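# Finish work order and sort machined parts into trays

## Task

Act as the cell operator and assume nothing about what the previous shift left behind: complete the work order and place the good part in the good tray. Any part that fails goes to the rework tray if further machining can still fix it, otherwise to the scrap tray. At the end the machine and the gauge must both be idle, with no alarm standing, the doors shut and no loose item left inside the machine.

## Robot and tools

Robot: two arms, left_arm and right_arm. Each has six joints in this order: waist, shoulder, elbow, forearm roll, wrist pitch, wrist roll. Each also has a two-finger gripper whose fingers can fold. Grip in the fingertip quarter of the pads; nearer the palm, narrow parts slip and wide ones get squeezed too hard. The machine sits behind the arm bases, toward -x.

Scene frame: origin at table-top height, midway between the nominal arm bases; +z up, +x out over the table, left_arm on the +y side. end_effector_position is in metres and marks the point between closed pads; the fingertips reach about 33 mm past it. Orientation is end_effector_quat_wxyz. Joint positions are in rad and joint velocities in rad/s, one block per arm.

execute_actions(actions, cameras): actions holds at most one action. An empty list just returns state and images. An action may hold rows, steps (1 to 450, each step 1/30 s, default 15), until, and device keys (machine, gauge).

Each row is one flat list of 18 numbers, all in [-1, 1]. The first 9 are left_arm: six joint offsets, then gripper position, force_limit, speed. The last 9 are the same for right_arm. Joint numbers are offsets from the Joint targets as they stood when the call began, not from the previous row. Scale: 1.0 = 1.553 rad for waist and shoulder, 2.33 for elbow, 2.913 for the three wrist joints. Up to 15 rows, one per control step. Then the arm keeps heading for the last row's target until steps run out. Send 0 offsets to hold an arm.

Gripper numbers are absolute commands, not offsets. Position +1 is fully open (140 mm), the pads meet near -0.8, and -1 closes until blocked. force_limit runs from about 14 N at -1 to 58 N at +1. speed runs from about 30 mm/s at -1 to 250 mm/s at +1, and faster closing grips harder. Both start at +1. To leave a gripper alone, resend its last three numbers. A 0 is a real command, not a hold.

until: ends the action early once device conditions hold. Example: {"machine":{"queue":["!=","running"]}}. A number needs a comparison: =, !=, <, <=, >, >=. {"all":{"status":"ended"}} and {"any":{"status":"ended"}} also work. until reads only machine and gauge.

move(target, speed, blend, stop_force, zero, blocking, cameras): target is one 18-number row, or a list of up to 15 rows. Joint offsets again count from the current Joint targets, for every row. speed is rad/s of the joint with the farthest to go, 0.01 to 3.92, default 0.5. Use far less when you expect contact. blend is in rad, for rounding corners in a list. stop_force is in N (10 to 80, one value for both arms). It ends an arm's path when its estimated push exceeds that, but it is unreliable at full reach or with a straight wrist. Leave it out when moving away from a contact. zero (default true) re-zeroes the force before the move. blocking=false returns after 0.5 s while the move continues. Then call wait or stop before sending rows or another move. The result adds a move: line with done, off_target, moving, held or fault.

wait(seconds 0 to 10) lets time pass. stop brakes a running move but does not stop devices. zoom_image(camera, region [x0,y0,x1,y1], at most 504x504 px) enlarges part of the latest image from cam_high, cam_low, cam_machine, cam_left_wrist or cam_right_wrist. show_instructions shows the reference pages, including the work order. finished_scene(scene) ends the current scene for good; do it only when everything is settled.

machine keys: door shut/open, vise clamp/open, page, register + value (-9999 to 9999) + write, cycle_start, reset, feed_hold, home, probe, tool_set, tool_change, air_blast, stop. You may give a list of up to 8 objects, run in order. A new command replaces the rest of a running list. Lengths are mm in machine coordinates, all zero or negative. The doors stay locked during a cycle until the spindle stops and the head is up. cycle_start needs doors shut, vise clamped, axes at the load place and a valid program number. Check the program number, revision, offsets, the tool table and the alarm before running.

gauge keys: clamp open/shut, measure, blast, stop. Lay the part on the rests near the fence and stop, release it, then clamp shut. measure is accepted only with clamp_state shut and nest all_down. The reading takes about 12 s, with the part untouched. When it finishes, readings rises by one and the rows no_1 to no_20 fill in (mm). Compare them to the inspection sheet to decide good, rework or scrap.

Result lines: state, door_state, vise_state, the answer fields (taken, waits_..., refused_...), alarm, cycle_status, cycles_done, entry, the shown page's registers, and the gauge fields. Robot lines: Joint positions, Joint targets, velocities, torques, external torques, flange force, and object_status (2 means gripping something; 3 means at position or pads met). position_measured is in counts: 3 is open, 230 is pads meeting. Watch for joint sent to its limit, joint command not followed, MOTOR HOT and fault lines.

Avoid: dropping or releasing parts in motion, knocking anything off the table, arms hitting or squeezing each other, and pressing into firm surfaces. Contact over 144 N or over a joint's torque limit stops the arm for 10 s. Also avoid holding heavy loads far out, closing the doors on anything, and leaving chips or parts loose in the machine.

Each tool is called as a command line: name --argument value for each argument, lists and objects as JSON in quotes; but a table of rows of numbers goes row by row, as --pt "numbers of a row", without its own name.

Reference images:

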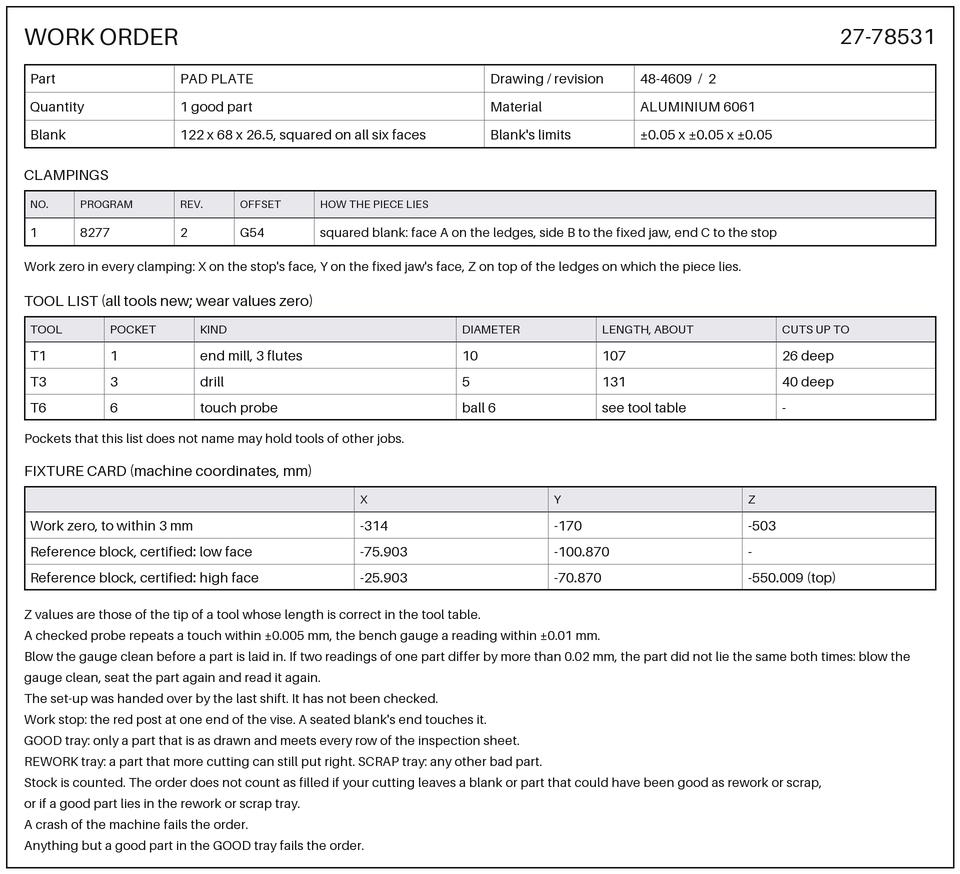

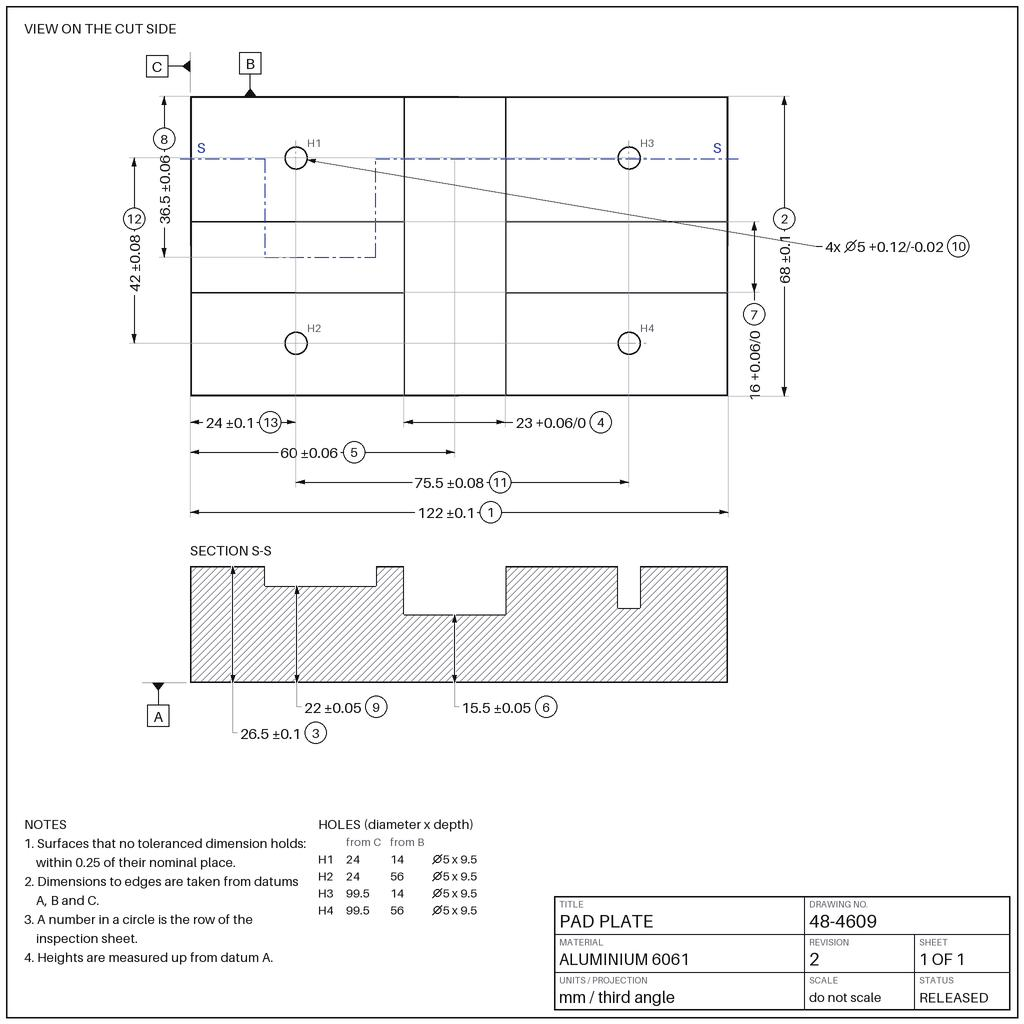

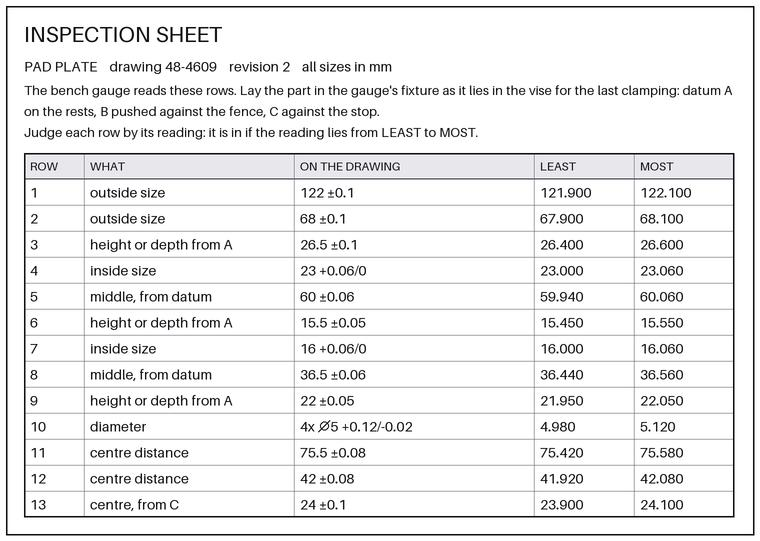

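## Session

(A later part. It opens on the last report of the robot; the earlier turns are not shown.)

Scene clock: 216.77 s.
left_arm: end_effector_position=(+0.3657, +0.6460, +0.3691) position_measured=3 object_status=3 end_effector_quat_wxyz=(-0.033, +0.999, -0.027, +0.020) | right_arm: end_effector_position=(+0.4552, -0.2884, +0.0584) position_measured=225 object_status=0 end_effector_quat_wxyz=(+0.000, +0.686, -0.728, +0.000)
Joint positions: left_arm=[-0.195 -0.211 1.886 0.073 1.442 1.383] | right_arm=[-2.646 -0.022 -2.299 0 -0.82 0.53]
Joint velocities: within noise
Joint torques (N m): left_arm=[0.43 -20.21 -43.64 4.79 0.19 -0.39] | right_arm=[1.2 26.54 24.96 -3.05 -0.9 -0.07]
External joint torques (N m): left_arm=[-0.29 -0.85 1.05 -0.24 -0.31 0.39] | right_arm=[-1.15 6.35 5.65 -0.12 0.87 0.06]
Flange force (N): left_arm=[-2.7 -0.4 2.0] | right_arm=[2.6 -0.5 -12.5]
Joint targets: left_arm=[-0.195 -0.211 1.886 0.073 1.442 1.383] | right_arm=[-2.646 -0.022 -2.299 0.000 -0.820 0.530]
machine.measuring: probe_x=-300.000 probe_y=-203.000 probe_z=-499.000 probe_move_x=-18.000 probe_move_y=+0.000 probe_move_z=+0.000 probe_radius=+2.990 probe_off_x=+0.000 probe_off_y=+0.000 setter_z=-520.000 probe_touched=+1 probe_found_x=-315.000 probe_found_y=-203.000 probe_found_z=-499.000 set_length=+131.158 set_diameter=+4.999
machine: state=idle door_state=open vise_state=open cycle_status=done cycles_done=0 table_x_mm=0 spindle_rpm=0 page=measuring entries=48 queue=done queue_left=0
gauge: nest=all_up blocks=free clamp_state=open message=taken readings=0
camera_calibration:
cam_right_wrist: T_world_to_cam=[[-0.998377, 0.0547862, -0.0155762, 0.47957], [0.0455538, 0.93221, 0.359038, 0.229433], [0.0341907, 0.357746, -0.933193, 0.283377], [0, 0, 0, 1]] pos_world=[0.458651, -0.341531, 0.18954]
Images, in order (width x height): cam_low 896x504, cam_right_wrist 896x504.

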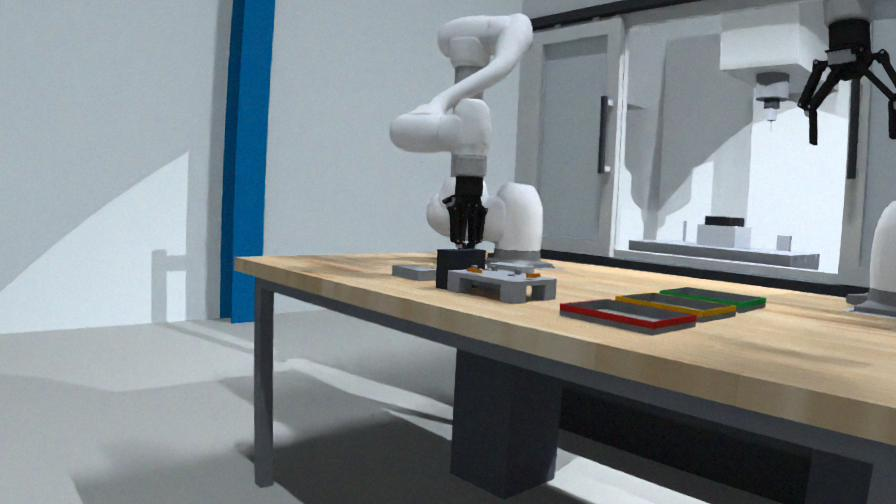

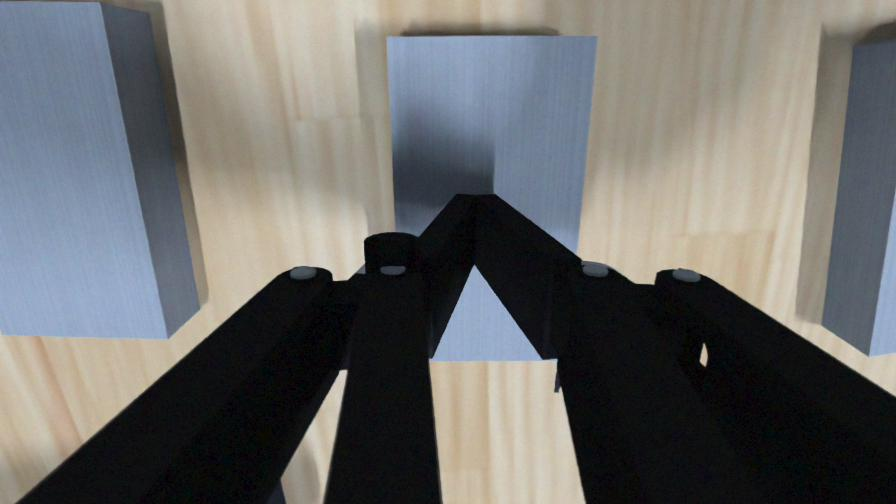

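execute_actions --actions '[{"rows":[[0,0,0,0,0,0,1,1,1,0,0.002,0.001,0,-0.002,0,0.4,-0.5,-1]],"steps":90}]' --cameras '["cam_right_wrist"]'

move --target '[0,0,0,0,0,0,1,1,1,0,-0.0167,-0.0068,0,0.0145,0,0.4,-0.5,-1]' --cameras '["cam_right_wrist"]' --speed 0.2

execute_actions --actions '[{"rows":[[0,0,0,0,0,0,1,1,1,0,0,0,0,0,0,-1,-0.3,-1]],"steps":80}]' --cameras '["cam_right_wrist"]'

Scene clock: 222.30 s.
left_arm: end_effector_position=(+0.3657, +0.6460, +0.3691) position_measured=3 object_status=3 end_effector_quat_wxyz=(-0.033, +0.999, -0.027, +0.020) | right_arm: end_effector_position=(+0.4552, -0.2883, +0.0607) position_measured=78 object_status=0 end_effector_quat_wxyz=(+0.000, +0.686, -0.728, +0.000)
Joint positions: left_arm=[-0.195 -0.211 1.886 0.073 1.442 1.383] | right_arm=[-2.646 -0.019 -2.297 0 -0.826 0.53]
Joint velocities: within noise
Joint torques (N m): left_arm=[0.73 -20.64 -43.65 4.81 0.19 -0.43] | right_arm=[0.61 32.55 31.92 -3.56 0 -0.04]
External joint torques (N m): left_arm=[-0.61 0.13 1.3 -0.27 -0.3 0.42] | right_arm=[-0.52 0.18 -1.1 0.36 -0.03 0.04]
Flange force (N): left_arm=[-1.5 0.4 2.6] | right_arm=[1.9 1.3 0.7]
Joint targets: left_arm=[-0.195 -0.211 1.886 0.073 1.442 1.383] | right_arm=[-2.646 -0.019 -2.297 0.000 -0.826 0.530]
machine.measuring: probe_x=-300.000 probe_y=-203.000 probe_z=-499.000 probe_move_x=-18.000 probe_move_y=+0.000 probe_move_z=+0.000 probe_radius=+2.990 probe_off_x=+0.000 probe_off_y=+0.000 setter_z=-520.000 probe_touched=+1 probe_found_x=-315.000 probe_found_y=-203.000 probe_found_z=-499.000 set_length=+131.158 set_diameter=+4.999
machine: state=idle door_state=open vise_state=open cycle_status=done cycles_done=0 table_x_mm=0 spindle_rpm=0 page=measuring entries=48 queue=done queue_left=0
gauge: nest=all_up blocks=free clamp_state=open message=taken readings=0
camera_calibration:
cam_right_wrist: T_world_to_cam=[[-0.998382, 0.0547717, -0.0152675, 0.479643], [0.0456544, 0.932244, 0.358938, 0.228587], [0.0338927, 0.35766, -0.933236, 0.285637], [0, 0, 0, 1]] pos_world=[0.45875, -0.341531, 0.191841]
Images, in order (width x height): cam_right_wrist 896x504.

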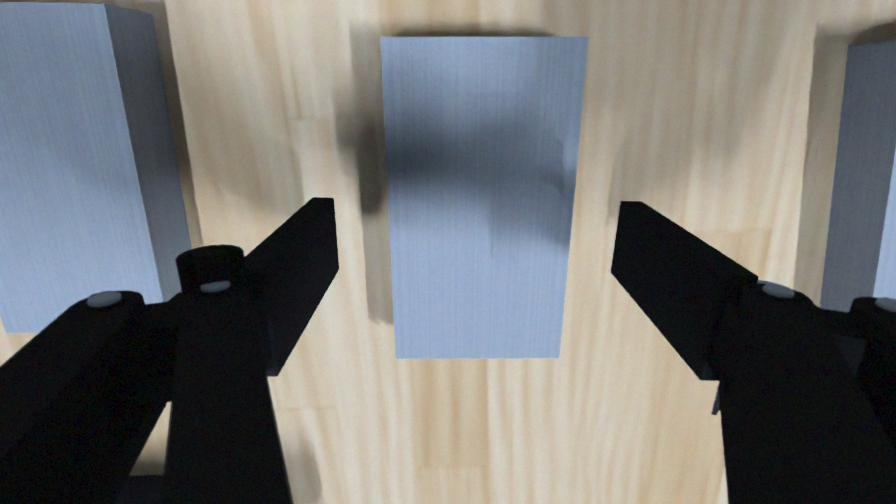

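Scene clock: 223.03 s.
left_arm: end_effector_position=(+0.3657, +0.6460, +0.3691) position_measured=3 object_status=3 end_effector_quat_wxyz=(-0.033, +0.999, -0.027, +0.020) | right_arm: end_effector_position=(+0.4552, -0.2883, +0.0434) position_measured=78 object_status=3 end_effector_quat_wxyz=(+0.000, +0.686, -0.728, +0.000)
Joint positions: left_arm=[-0.195 -0.211 1.886 0.073 1.442 1.383] | right_arm=[-2.646 -0.045 -2.313 0 -0.784 0.53]
Joint velocities: within noise
Joint torques (N m): left_arm=[0.18 -20.33 -43.65 4.81 0.2 -0.37] | right_arm=[0.28 34.28 31.03 -3.49 0.01 -0.07]
External joint torques (N m): left_arm=[-0.22 0.06 1.2 -0.28 -0.33 0.36] | right_arm=[-0.3 -0.03 -1.44 0.42 -0.04 0.07]
Flange force (N): left_arm=[-1.4 -0.4 2.5] | right_arm=[1.5 1.8 1.2]
Joint targets: left_arm=[-0.195 -0.211 1.886 0.073 1.442 1.383] | right_arm=[-2.646 -0.045 -2.313 0.000 -0.784 0.530]
machine.measuring: probe_x=-300.000 probe_y=-203.000 probe_z=-499.000 probe_move_x=-18.000 probe_move_y=+0.000 probe_move_z=+0.000 probe_radius=+2.990 probe_off_x=+0.000 probe_off_y=+0.000 setter_z=-520.000 probe_touched=+1 probe_found_x=-315.000 probe_found_y=-203.000 probe_found_z=-499.000 set_length=+131.158 set_diameter=+4.999
machine: state=idle door_state=open vise_state=open cycle_status=done cycles_done=0 table_x_mm=0 spindle_rpm=0 page=measuring entries=48 queue=done queue_left=0
gauge: nest=all_up blocks=free clamp_state=open message=taken readings=0
move: done
camera_calibration:
cam_right_wrist: T_world_to_cam=[[-0.998377, 0.0547865, -0.0155709, 0.479334], [0.0455515, 0.932164, 0.359158, 0.234819], [0.0341917, 0.357866, -0.933147, 0.269318], [0, 0, 0, 1]] pos_world=[0.458651, -0.34153, 0.17444]
Images, in order (width x height): cam_right_wrist 896x504.

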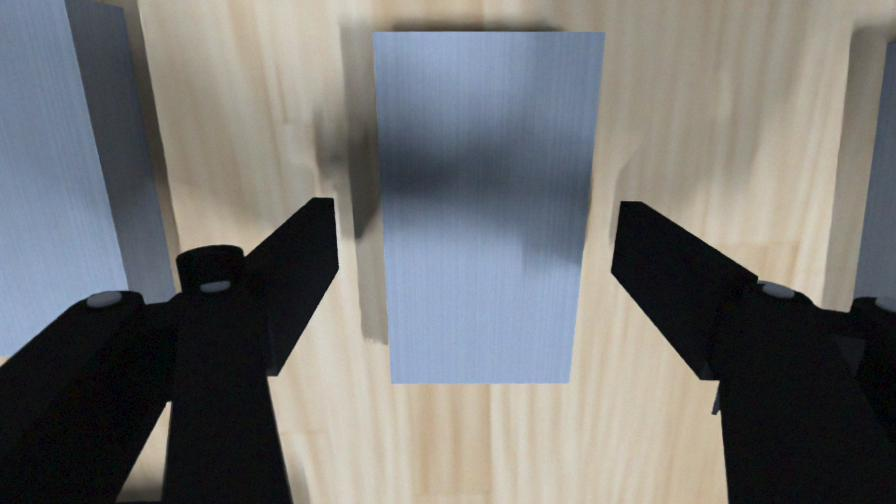

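Scene clock: 225.90 s.
left_arm: end_effector_position=(+0.3657, +0.6460, +0.3691) position_measured=3 object_status=3 end_effector_quat_wxyz=(-0.033, +0.999, -0.027, +0.020) | right_arm: end_effector_position=(+0.4552, -0.2883, +0.0434) position_measured=128 object_status=2 end_effector_quat_wxyz=(+0.000, +0.686, -0.728, +0.000)
Joint positions: left_arm=[-0.195 -0.211 1.886 0.073 1.442 1.383] | right_arm=[-2.646 -0.045 -2.313 0 -0.784 0.53]
Joint velocities: within noise
Joint torques (N m): left_arm=[0.22 -20.08 -43.49 4.89 0.17 -0.37] | right_arm=[0.58 27.24 26.53 -3.37 1.05 -0.06]
External joint torques (N m): left_arm=[-0.1 -0.7 1 -0.35 -0.29 0.37] | right_arm=[-0.59 6.94 3.02 0.3 -1.08 0.06]
Flange force (N): left_arm=[-2.3 -0.8 2.0] | right_arm=[3.5 4.4 -16.0]
Joint targets: left_arm=[-0.195 -0.211 1.886 0.073 1.442 1.383] | right_arm=[-2.646 -0.045 -2.313 0.000 -0.784 0.530]
machine.measuring: probe_x=-300.000 probe_y=-203.000 probe_z=-499.000 probe_move_x=-18.000 probe_move_y=+0.000 probe_move_z=+0.000 probe_radius=+2.990 probe_off_x=+0.000 probe_off_y=+0.000 setter_z=-520.000 probe_touched=+1 probe_found_x=-315.000 probe_found_y=-203.000 probe_found_z=-499.000 set_length=+131.158 set_diameter=+4.999
machine: state=idle door_state=open vise_state=open cycle_status=done cycles_done=0 table_x_mm=0 spindle_rpm=0 page=measuring entries=48 queue=done queue_left=0
gauge: nest=all_up blocks=free clamp_state=open message=taken readings=0
camera_calibration:
cam_right_wrist: T_world_to_cam=[[-0.998377, 0.0547865, -0.0155709, 0.479334], [0.0455515, 0.932164, 0.359158, 0.234819], [0.0341917, 0.357866, -0.933147, 0.269318], [0, 0, 0, 1]] pos_world=[0.458651, -0.34153, 0.17444]
Images, in order (width x height): cam_right_wrist 896x504.

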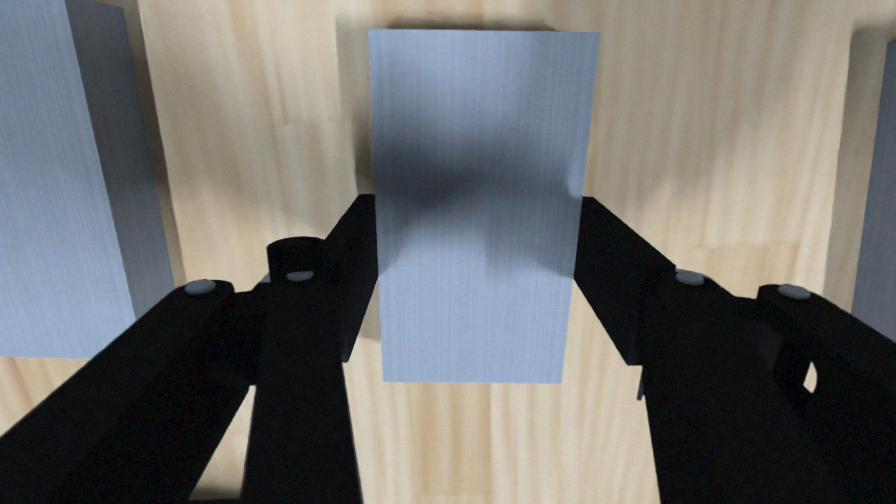

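move --pt "0 0 0 0 0 0 1 1 1 0 0.1399 0.1031 0 -0.1571 0 -1 -0.3 -1" --pt "0 0 0 0 0 0 1 1 1 0.9954 0.1726 0.1884 0 -0.2427 0.5101 -1 -0.3 -1" --cameras '["cam_right_wrist","cam_low","cam_high"]' --speed '[0.4,0.7]' --blend '[0.05,0]'

Scene clock: 236.07 s.
left_arm: end_effector_position=(+0.3657, +0.6460, +0.3691) position_measured=3 object_status=3 end_effector_quat_wxyz=(-0.033, +0.999, -0.027, +0.020) | right_arm: end_effector_position=(-0.0869, -0.0552, +0.3799) position_measured=128 object_status=2 end_effector_quat_wxyz=(+0.000, +0.707, -0.707, +0.000)
Joint positions: left_arm=[-0.195 -0.211 1.886 0.073 1.442 1.383] | right_arm=[-1.1 0.223 -1.874 0 -1.491 2.016]
Joint velocities: within noise
Joint torques (N m): left_arm=[-0.03 -20.33 -43.41 4.83 0.18 -0.41] | right_arm=[0.24 20.15 46.75 -4.73 -0.1 -0.03]
External joint torques (N m): left_arm=[0.2 -0.22 1.06 -0.3 -0.3 0.4] | right_arm=[-0.25 -1.42 -5.03 0.46 0.06 0.03]
Flange force (N): left_arm=[-1.5 -1.5 2.3] | right_arm=[3.5 -1.9 8.8]
Joint targets: left_arm=[-0.195 -0.211 1.886 0.073 1.442 1.383] | right_arm=[-1.100 0.223 -1.874 0.000 -1.491 2.016]
machine.measuring: probe_x=-300.000 probe_y=-203.000 probe_z=-499.000 probe_move_x=-18.000 probe_move_y=+0.000 probe_move_z=+0.000 probe_radius=+2.990 probe_off_x=+0.000 probe_off_y=+0.000 setter_z=-520.000 probe_touched=+1 probe_found_x=-315.000 probe_found_y=-203.000 probe_found_z=-499.000 set_length=+131.158 set_diameter=+4.999
machine: state=idle door_state=open vise_state=open cycle_status=done cycles_done=0 table_x_mm=0 spindle_rpm=0 page=measuring entries=48 queue=done queue_left=0
gauge: nest=all_up blocks=free clamp_state=open message=taken readings=0
move: done
camera_calibration:
cam_right_wrist: T_world_to_cam=[[-0.999858, -0.00564861, -0.0158555, -0.0727006], [-0.0109683, 0.93319, 0.359216, -0.0835807], [0.0127672, 0.359339, -0.93312, 0.51662], [0, 0, 0, 1]] pos_world=[-0.0802028, -0.108056, 0.510939]
Images, in order (width x height): cam_high 896x504, cam_low 896x504, cam_right_wrist 896x504.

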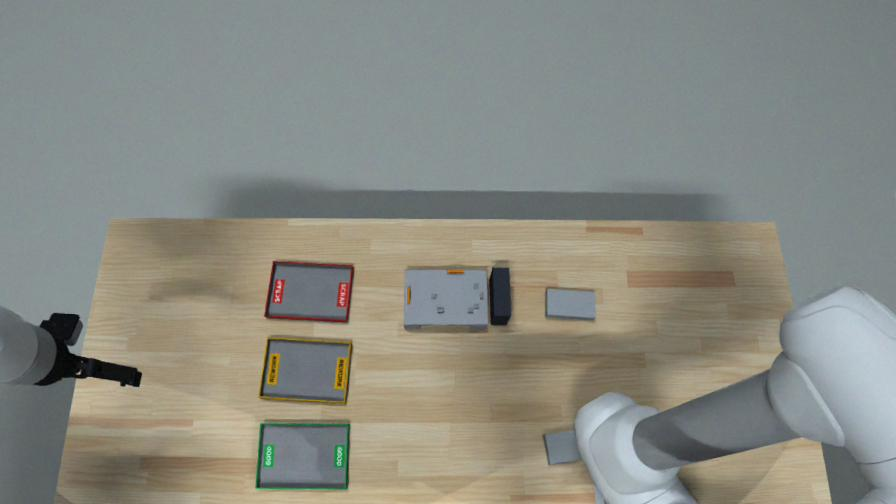

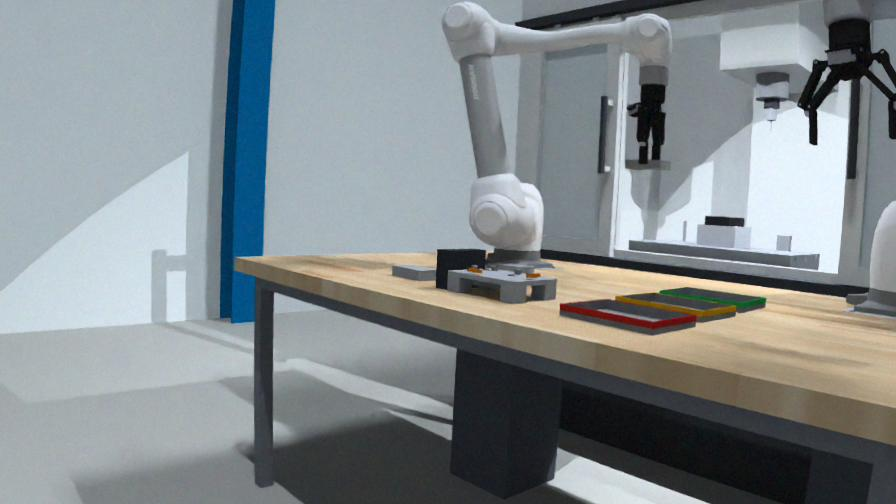

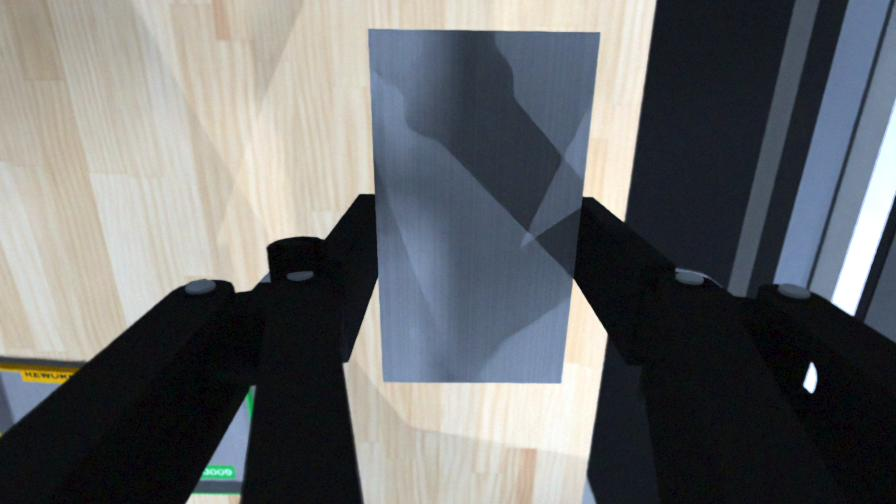

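move --target '[0,0,0,0,0,0,1,1,1,0.5183,-0.4937,0.3858,0,-0.0454,0.2763,-1,-0.3,-1]' --cameras '["cam_right_wrist","cam_low","cam_machine"]' --speed 0.5

Scene clock: 250.10 s.
left_arm: end_effector_position=(+0.3657, +0.6460, +0.3691) position_measured=3 object_status=3 end_effector_quat_wxyz=(-0.033, +0.999, -0.027, +0.020) | right_arm: end_effector_position=(-0.7563, -0.1366, +0.3798) position_measured=128 object_status=2 end_effector_quat_wxyz=(+0.000, +0.708, -0.707, +0.001)
Joint positions: left_arm=[-0.195 -0.211 1.886 0.073 1.442 1.383] | right_arm=[-0.3 -0.539 -0.982 0 -1.622 2.815]
Joint velocities: within noise
Joint torques (N m): left_arm=[0.35 -19.62 -43.54 4.86 0.24 -0.34] | right_arm=[2.51 108.31 52.06 -4.93 -0.24 -0.09]
External joint torques (N m): left_arm=[-0.22 -0.74 1.22 -0.33 -0.36 0.34] | right_arm=[-2.38 -13.53 -10.26 0.68 0.21 0.09]
External joint torques when the fault began: right_arm=[-12.75 -13.61 -14.44 2.16 2.22 -0.17]
Flange force (N): left_arm=[-2.7 -0.5 2.4] | right_arm=[-0.6 -5.7 19.0]
Flange force when the fault began (N): right_arm=[-6.8 -23.4 30.9]
Joint targets: left_arm=[-0.195 -0.211 1.886 0.073 1.442 1.383] | right_arm=[-0.300 -0.539 -0.982 0.000 -1.622 2.815]
Tool commands: left_gripper/position=+1.0 left_gripper/force_limit=+1.0 left_gripper/speed=+1.0 right_gripper/position=-1.0 right_gripper/force_limit=-0.301961 right_gripper/speed=-1.0
FORCE FAULT: contact force on the right arm reached its limit, and that arm stopped for 10 seconds. The contact can be on any part of that arm, not only on its tool. That arm's remaining commands of this call were not run. That arm's target is now where it stood when the stop ended, not its last command. That arm accepts commands again.
machine.measuring: probe_x=-300.000 probe_y=-203.000 probe_z=-499.000 probe_move_x=-18.000 probe_move_y=+0.000 probe_move_z=+0.000 probe_radius=+2.990 probe_off_x=+0.000 probe_off_y=+0.000 setter_z=-520.000 probe_touched=+1 probe_found_x=-315.000 probe_found_y=-203.000 probe_found_z=-499.000 set_length=+131.158 set_diameter=+4.999
machine: state=idle door_state=open vise_state=open cycle_status=done cycles_done=0 table_x_mm=0 spindle_rpm=0 page=measuring entries=48 queue=done queue_left=0
gauge: nest=all_up blocks=free clamp_state=open message=taken readings=0
move: fault (right_arm)
camera_calibration:
cam_right_wrist: T_world_to_cam=[[-0.999834, -0.00637479, -0.0170781, -0.742156], [-0.0120793, 0.93334, 0.35879, -0.0155449], [0.0136524, 0.358937, -0.933262, 0.555076], [0, 0, 0, 1]] pos_world=[-0.749798, -0.18946, 0.510935]
Images, in order (width x height): cam_low 896x504, cam_machine 896x504, cam_right_wrist 896x504.

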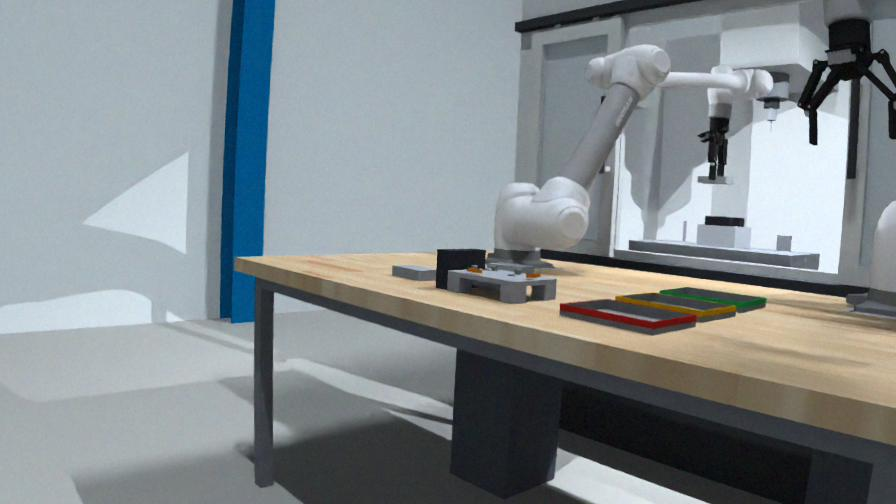

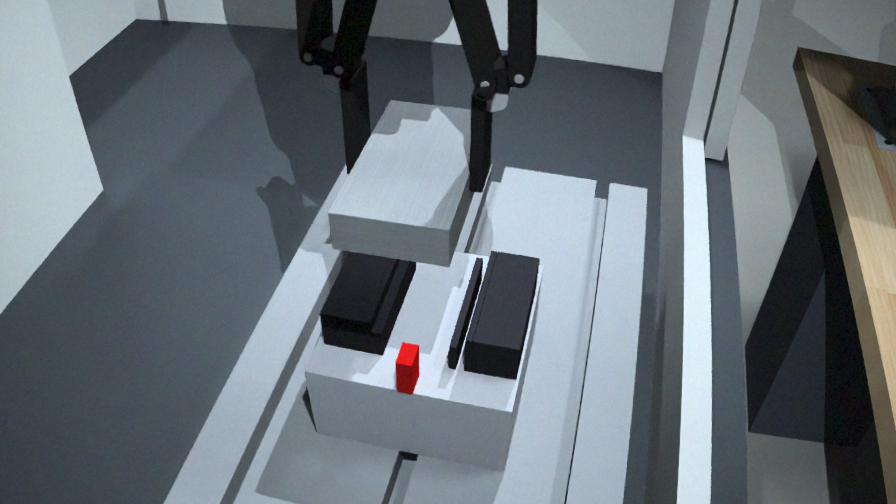

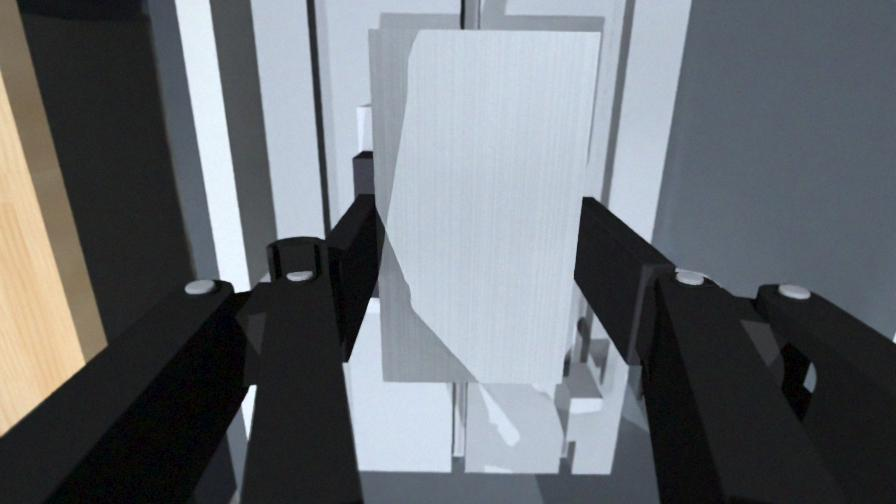

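zoom_image --camera "cam_right_wrist" --region '[540, 310, 660, 490]'

zoom_image --camera "cam_low" --region '[580, 20, 880, 280]'

zoom_image --camera "cam_right_wrist" --region '[300, 60, 420, 340]'

Scaled by 2.800 from the camera's 896x504 image, which has a finer 1280x720 frame.

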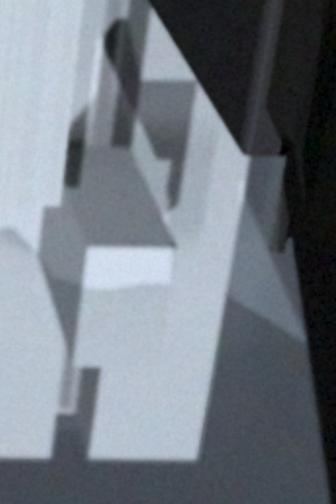

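Scaled by 1.680 from the camera's 896x504 image, which has a finer 1280x720 frame.

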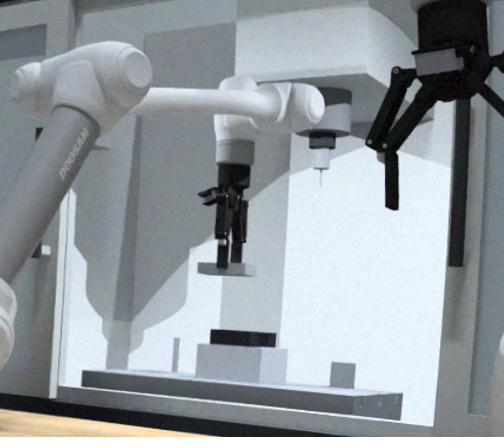

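Scaled by 1.800 from the camera's 896x504 image, which has a finer 1280x720 frame.

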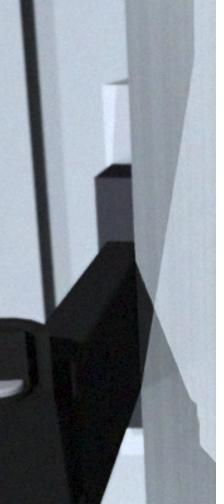

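move --pt "0 0 0 0 0 0 1 1 1 -0.5151 0.4907 -0.3828 0 0.045 -0.2743 -1 -0.3 -1" --pt "0 0 0 0 0 0 1 1 1 -0.9956 0.3822 -0.5464 0 0.2337 -0.5304 -1 -0.3 -1" --pt "0 0 0 0 0 0 1 1 1 -0.9956 0.3247 -0.5736 0 0.2862 -0.5304 -1 -0.3 -1" --cameras '["cam_right_wrist","cam_low"]' --speed '[0.5,0.6,0.1]' --blend '[0.1,0,0]'

Scene clock: 267.77 s.
left_arm: end_effector_position=(+0.3657, +0.6460, +0.3691) position_measured=3 object_status=3 end_effector_quat_wxyz=(-0.033, +0.999, -0.027, +0.020) | right_arm: end_effector_position=(+0.2199, -0.0599, +0.0455) position_measured=128 object_status=2 end_effector_quat_wxyz=(+0.000, +0.707, -0.707, +0.000)
Joint positions: left_arm=[-0.195 -0.211 1.886 0.073 1.442 1.383] | right_arm=[-1.846 -0.035 -2.318 0 -0.788 1.27]
Joint velocities: within noise
Joint torques (N m): left_arm=[-0.52 -20.2 -43.63 4.84 0.14 -0.34] | right_arm=[0.78 35.08 33.36 -3.46 -0.09 -0.09]
External joint torques (N m): left_arm=[0.41 -0.17 1.25 -0.32 -0.26 0.34] | right_arm=[-0.77 -1.84 -3.62 0.4 0.04 0.09]
Flange force (N): left_arm=[-1.6 -1.8 2.5] | right_arm=[3.4 -0.4 6.2]
Joint targets: left_arm=[-0.195 -0.211 1.886 0.073 1.442 1.383] | right_arm=[-1.846 -0.035 -2.318 0.000 -0.788 1.270]
machine.measuring: probe_x=-300.000 probe_y=-203.000 probe_z=-499.000 probe_move_x=-18.000 probe_move_y=+0.000 probe_move_z=+0.000 probe_radius=+2.990 probe_off_x=+0.000 probe_off_y=+0.000 setter_z=-520.000 probe_touched=+1 probe_found_x=-315.000 probe_found_y=-203.000 probe_found_z=-499.000 set_length=+131.158 set_diameter=+4.999
machine: state=idle door_state=open vise_state=open cycle_status=done cycles_done=0 table_x_mm=0 spindle_rpm=0 page=measuring entries=48 queue=done queue_left=0
gauge: nest=all_up blocks=free clamp_state=open message=taken readings=0
move: done
camera_calibration:
cam_right_wrist: T_world_to_cam=[[-0.999865, -0.00460499, -0.0157904, 0.228733], [-0.0099721, 0.933168, 0.359302, 0.0441374], [0.0130805, 0.35941, -0.933088, 0.202324], [0, 0, 0, 1]] pos_world=[0.226496, -0.112852, 0.176539]
Images, in order (width x height): cam_low 896x504, cam_right_wrist 896x504.

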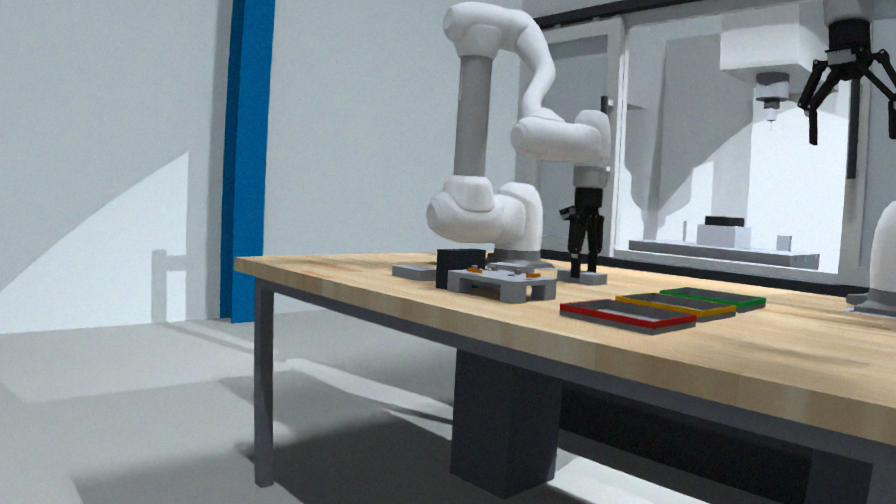

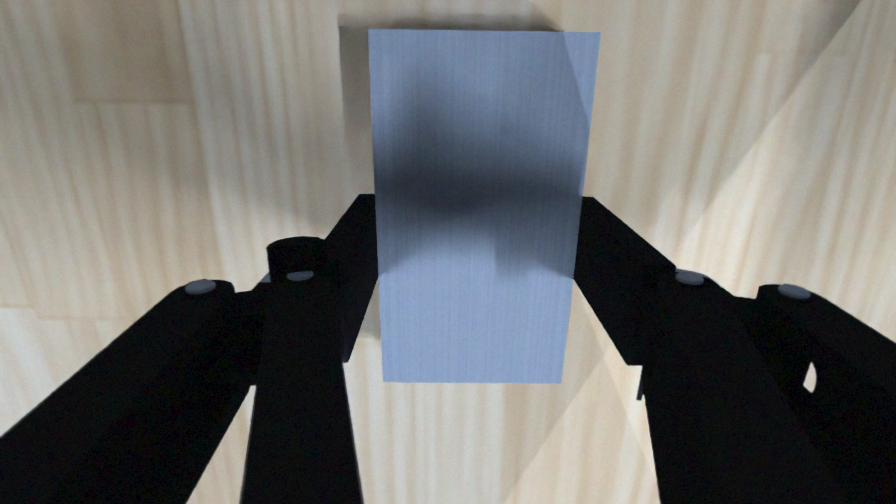

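move --target '[0,0,0,0,0,0,1,1,1,0,-0.0019,-0.0008,0,0.0016,0,-1,-0.3,-1]' --cameras '[]' --speed 0.03

execute_actions --actions '[{"rows":[[0,0,0,0,0,0,1,1,1,0,0,0,0,0,0,0.4,-0.3,-1]],"steps":50}]' --cameras '["cam_right_wrist"]'

move --pt "0 0 0 0 0 0 1 1 1 0 0.0885 0.0475 0 -0.0852 0 0.4 -0.3 -1" --pt "0 0 0 0 0 0 1 1 1 -0.5473 0.0885 0.0475 0 -0.0852 0 0.4 -0.3 -1" --speed '[0.3,0.7]'

Scene clock: 271.20 s.
left_arm: end_effector_position=(+0.3657, +0.6460, +0.3691) position_measured=3 object_status=3 end_effector_quat_wxyz=(-0.033, +0.999, -0.027, +0.020) | right_arm: end_effector_position=(+0.2198, -0.0600, +0.0435) position_measured=128 object_status=2 end_effector_quat_wxyz=(+0.000, +0.707, -0.707, +0.000)
Joint positions: left_arm=[-0.195 -0.211 1.886 0.073 1.442 1.383] | right_arm=[-1.846 -0.038 -2.32 0 -0.784 1.27]
Joint velocities: within noise
Joint torques (N m): left_arm=[0.14 -20.13 -43.62 4.84 0.2 -0.36] | right_arm=[0.87 34.03 32.08 -3.57 0 -0.06]
External joint torques (N m): left_arm=[-0.17 -0.33 1.17 -0.3 -0.32 0.36] | right_arm=[-0.82 -0.65 -2.55 0.53 -0.05 0.06]
Flange force (N): left_arm=[-1.9 -0.5 2.4] | right_arm=[3.5 -0.5 3.1]
Joint targets: left_arm=[-0.195 -0.211 1.886 0.073 1.442 1.383] | right_arm=[-1.846 -0.038 -2.320 0.000 -0.784 1.270]
machine.measuring: probe_x=-300.000 probe_y=-203.000 probe_z=-499.000 probe_move_x=-18.000 probe_move_y=+0.000 probe_move_z=+0.000 probe_radius=+2.990 probe_off_x=+0.000 probe_off_y=+0.000 setter_z=-520.000 probe_touched=+1 probe_found_x=-315.000 probe_found_y=-203.000 probe_found_z=-499.000 set_length=+131.158 set_diameter=+4.999
machine: state=idle door_state=open vise_state=open cycle_status=done cycles_done=0 table_x_mm=0 spindle_rpm=0 page=measuring entries=48 queue=done queue_left=0
gauge: nest=all_up blocks=free clamp_state=open message=taken readings=0
move: done
No camera images: "cameras" was empty.

Scene clock: 273.07 s.
left_arm: end_effector_position=(+0.3657, +0.6460, +0.3691) position_measured=3 object_status=3 end_effector_quat_wxyz=(-0.033, +0.999, -0.027, +0.020) | right_arm: end_effector_position=(+0.2198, -0.0600, +0.0435) position_measured=78 object_status=3 end_effector_quat_wxyz=(+0.000, +0.707, -0.707, +0.000)
Joint positions: left_arm=[-0.195 -0.211 1.886 0.073 1.442 1.383] | right_arm=[-1.846 -0.038 -2.32 0 -0.784 1.27]
Joint velocities: within noise
Joint torques (N m): left_arm=[0.21 -20.16 -43.47 4.79 0.23 -0.31] | right_arm=[0.59 33.23 31.05 -3.5 -0.07 -0.01]
External joint torques (N m): left_arm=[-0.28 -0.2 1.04 -0.25 -0.35 0.31] | right_arm=[-0.52 0.17 -1.43 0.45 0.02 0.01]
Flange force (N): left_arm=[-1.6 -0.1 2.2] | right_arm=[2.8 -0.2 1.1]
Joint targets: left_arm=[-0.195 -0.211 1.886 0.073 1.442 1.383] | right_arm=[-1.846 -0.038 -2.320 0.000 -0.784 1.270]
machine.measuring: probe_x=-300.000 probe_y=-203.000 probe_z=-499.000 probe_move_x=-18.000 probe_move_y=+0.000 probe_move_z=+0.000 probe_radius=+2.990 probe_off_x=+0.000 probe_off_y=+0.000 setter_z=-520.000 probe_touched=+1 probe_found_x=-315.000 probe_found_y=-203.000 probe_found_z=-499.000 set_length=+131.158 set_diameter=+4.999
machine: state=idle door_state=open vise_state=open cycle_status=done cycles_done=0 table_x_mm=0 spindle_rpm=0 page=measuring entries=48 queue=done queue_left=0
gauge: nest=all_up blocks=free clamp_state=open message=taken readings=0
camera_calibration:
cam_right_wrist: T_world_to_cam=[[-0.999865, -0.00460767, -0.0157892, 0.228602], [-0.00997172, 0.933236, 0.359127, 0.044951], [0.0130803, 0.359235, -0.933155, 0.20058], [0, 0, 0, 1]] pos_world=[0.226396, -0.112952, 0.174639]
Images, in order (width x height): cam_right_wrist 896x504.

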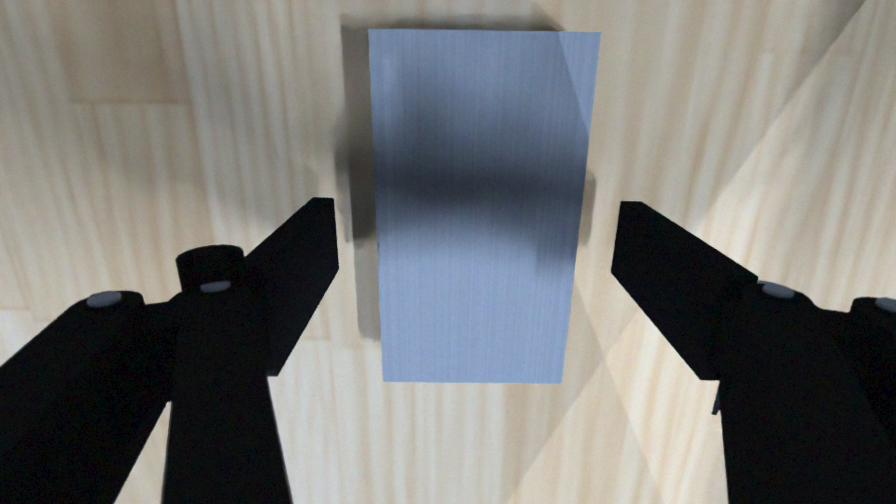

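Scene clock: 275.67 s.
left_arm: end_effector_position=(+0.3657, +0.6460, +0.3691) position_measured=3 object_status=3 end_effector_quat_wxyz=(-0.033, +0.999, -0.027, +0.020) | right_arm: end_effector_position=(+0.4588, -0.3101, +0.1500) position_measured=78 object_status=3 end_effector_quat_wxyz=(+0.000, -0.353, +0.936, +0.000)
Joint positions: left_arm=[-0.195 -0.211 1.886 0.073 1.442 1.383] | right_arm=[-2.696 0.1 -2.21 0 -1.032 1.27]
Joint velocities: within noise
Joint torques (N m): left_arm=[-0.01 -20.11 -43.46 4.88 0.19 -0.33] | right_arm=[0.27 25.38 37.64 -4.17 -0.03 -0.03]
External joint torques (N m): left_arm=[0.09 -0.46 1.01 -0.34 -0.31 0.32] | right_arm=[-0.22 0.25 -1.73 0.47 -0.02 0.03]
Flange force (N): left_arm=[-1.9 -1.1 2.1] | right_arm=[3.0 0.7 1.7]
Joint targets: left_arm=[-0.195 -0.211 1.886 0.073 1.442 1.383] | right_arm=[-2.696 0.100 -2.210 0.000 -1.032 1.270]
machine.measuring: probe_x=-300.000 probe_y=-203.000 probe_z=-499.000 probe_move_x=-18.000 probe_move_y=+0.000 probe_move_z=+0.000 probe_radius=+2.990 probe_off_x=+0.000 probe_off_y=+0.000 setter_z=-520.000 probe_touched=+1 probe_found_x=-315.000 probe_found_y=-203.000 probe_found_z=-499.000 set_length=+131.158 set_diameter=+4.999
machine: state=idle door_state=open vise_state=open cycle_status=done cycles_done=0 table_x_mm=0 spindle_rpm=0 page=measuring entries=48 queue=done queue_left=0
gauge: nest=all_up blocks=free clamp_state=open message=taken readings=0
move: done
camera_calibration:
cam_right_wrist: T_world_to_cam=[[-0.663226, 0.748252, -0.015788, 0.54713], [0.694626, 0.623273, 0.359203, -0.176933], [0.278615, 0.227266, -0.933126, 0.223813], [0, 0, 0, 1]] pos_world=[0.423416, -0.349979, 0.281039]

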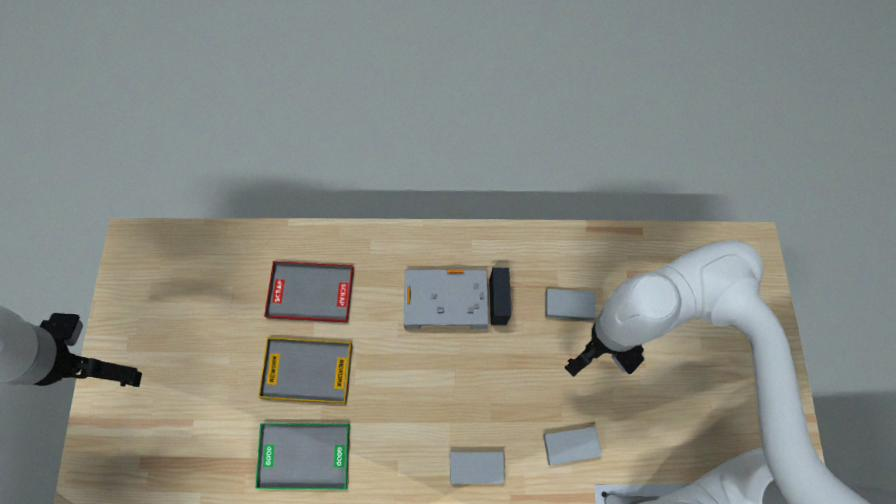

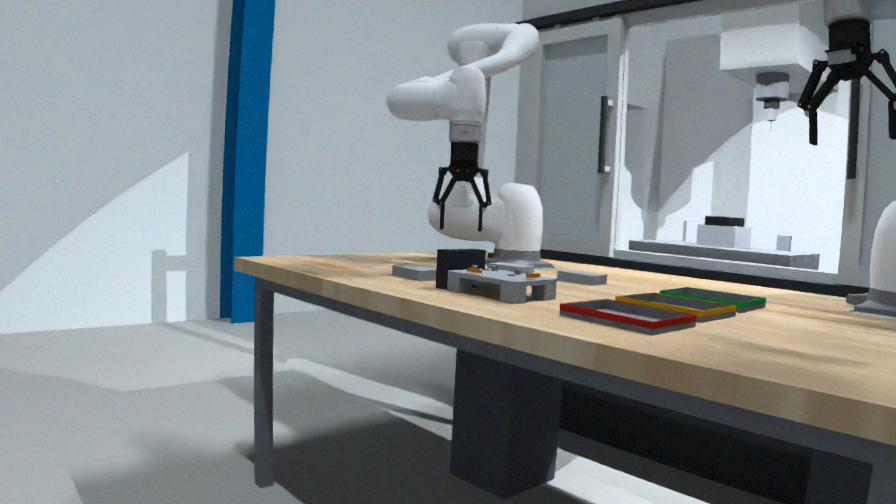

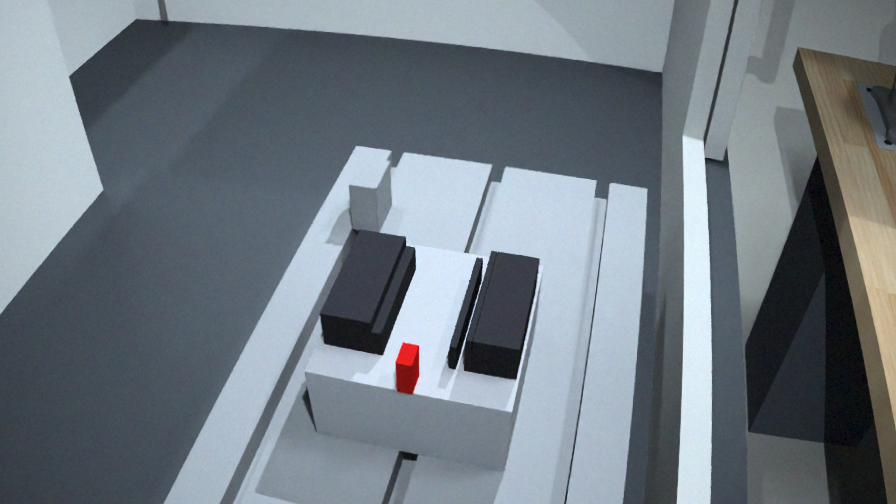

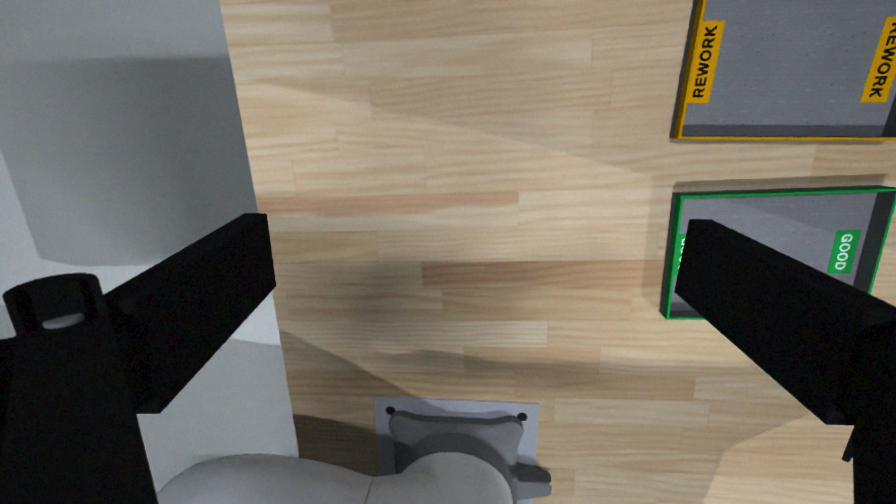

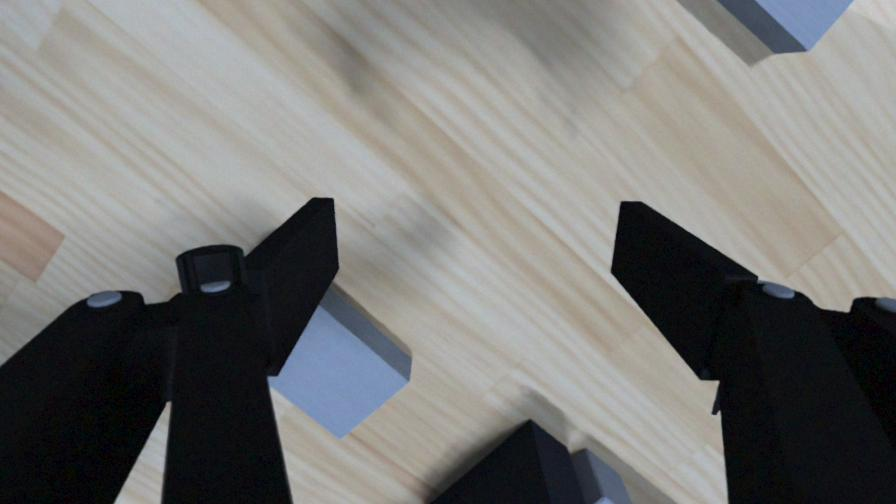

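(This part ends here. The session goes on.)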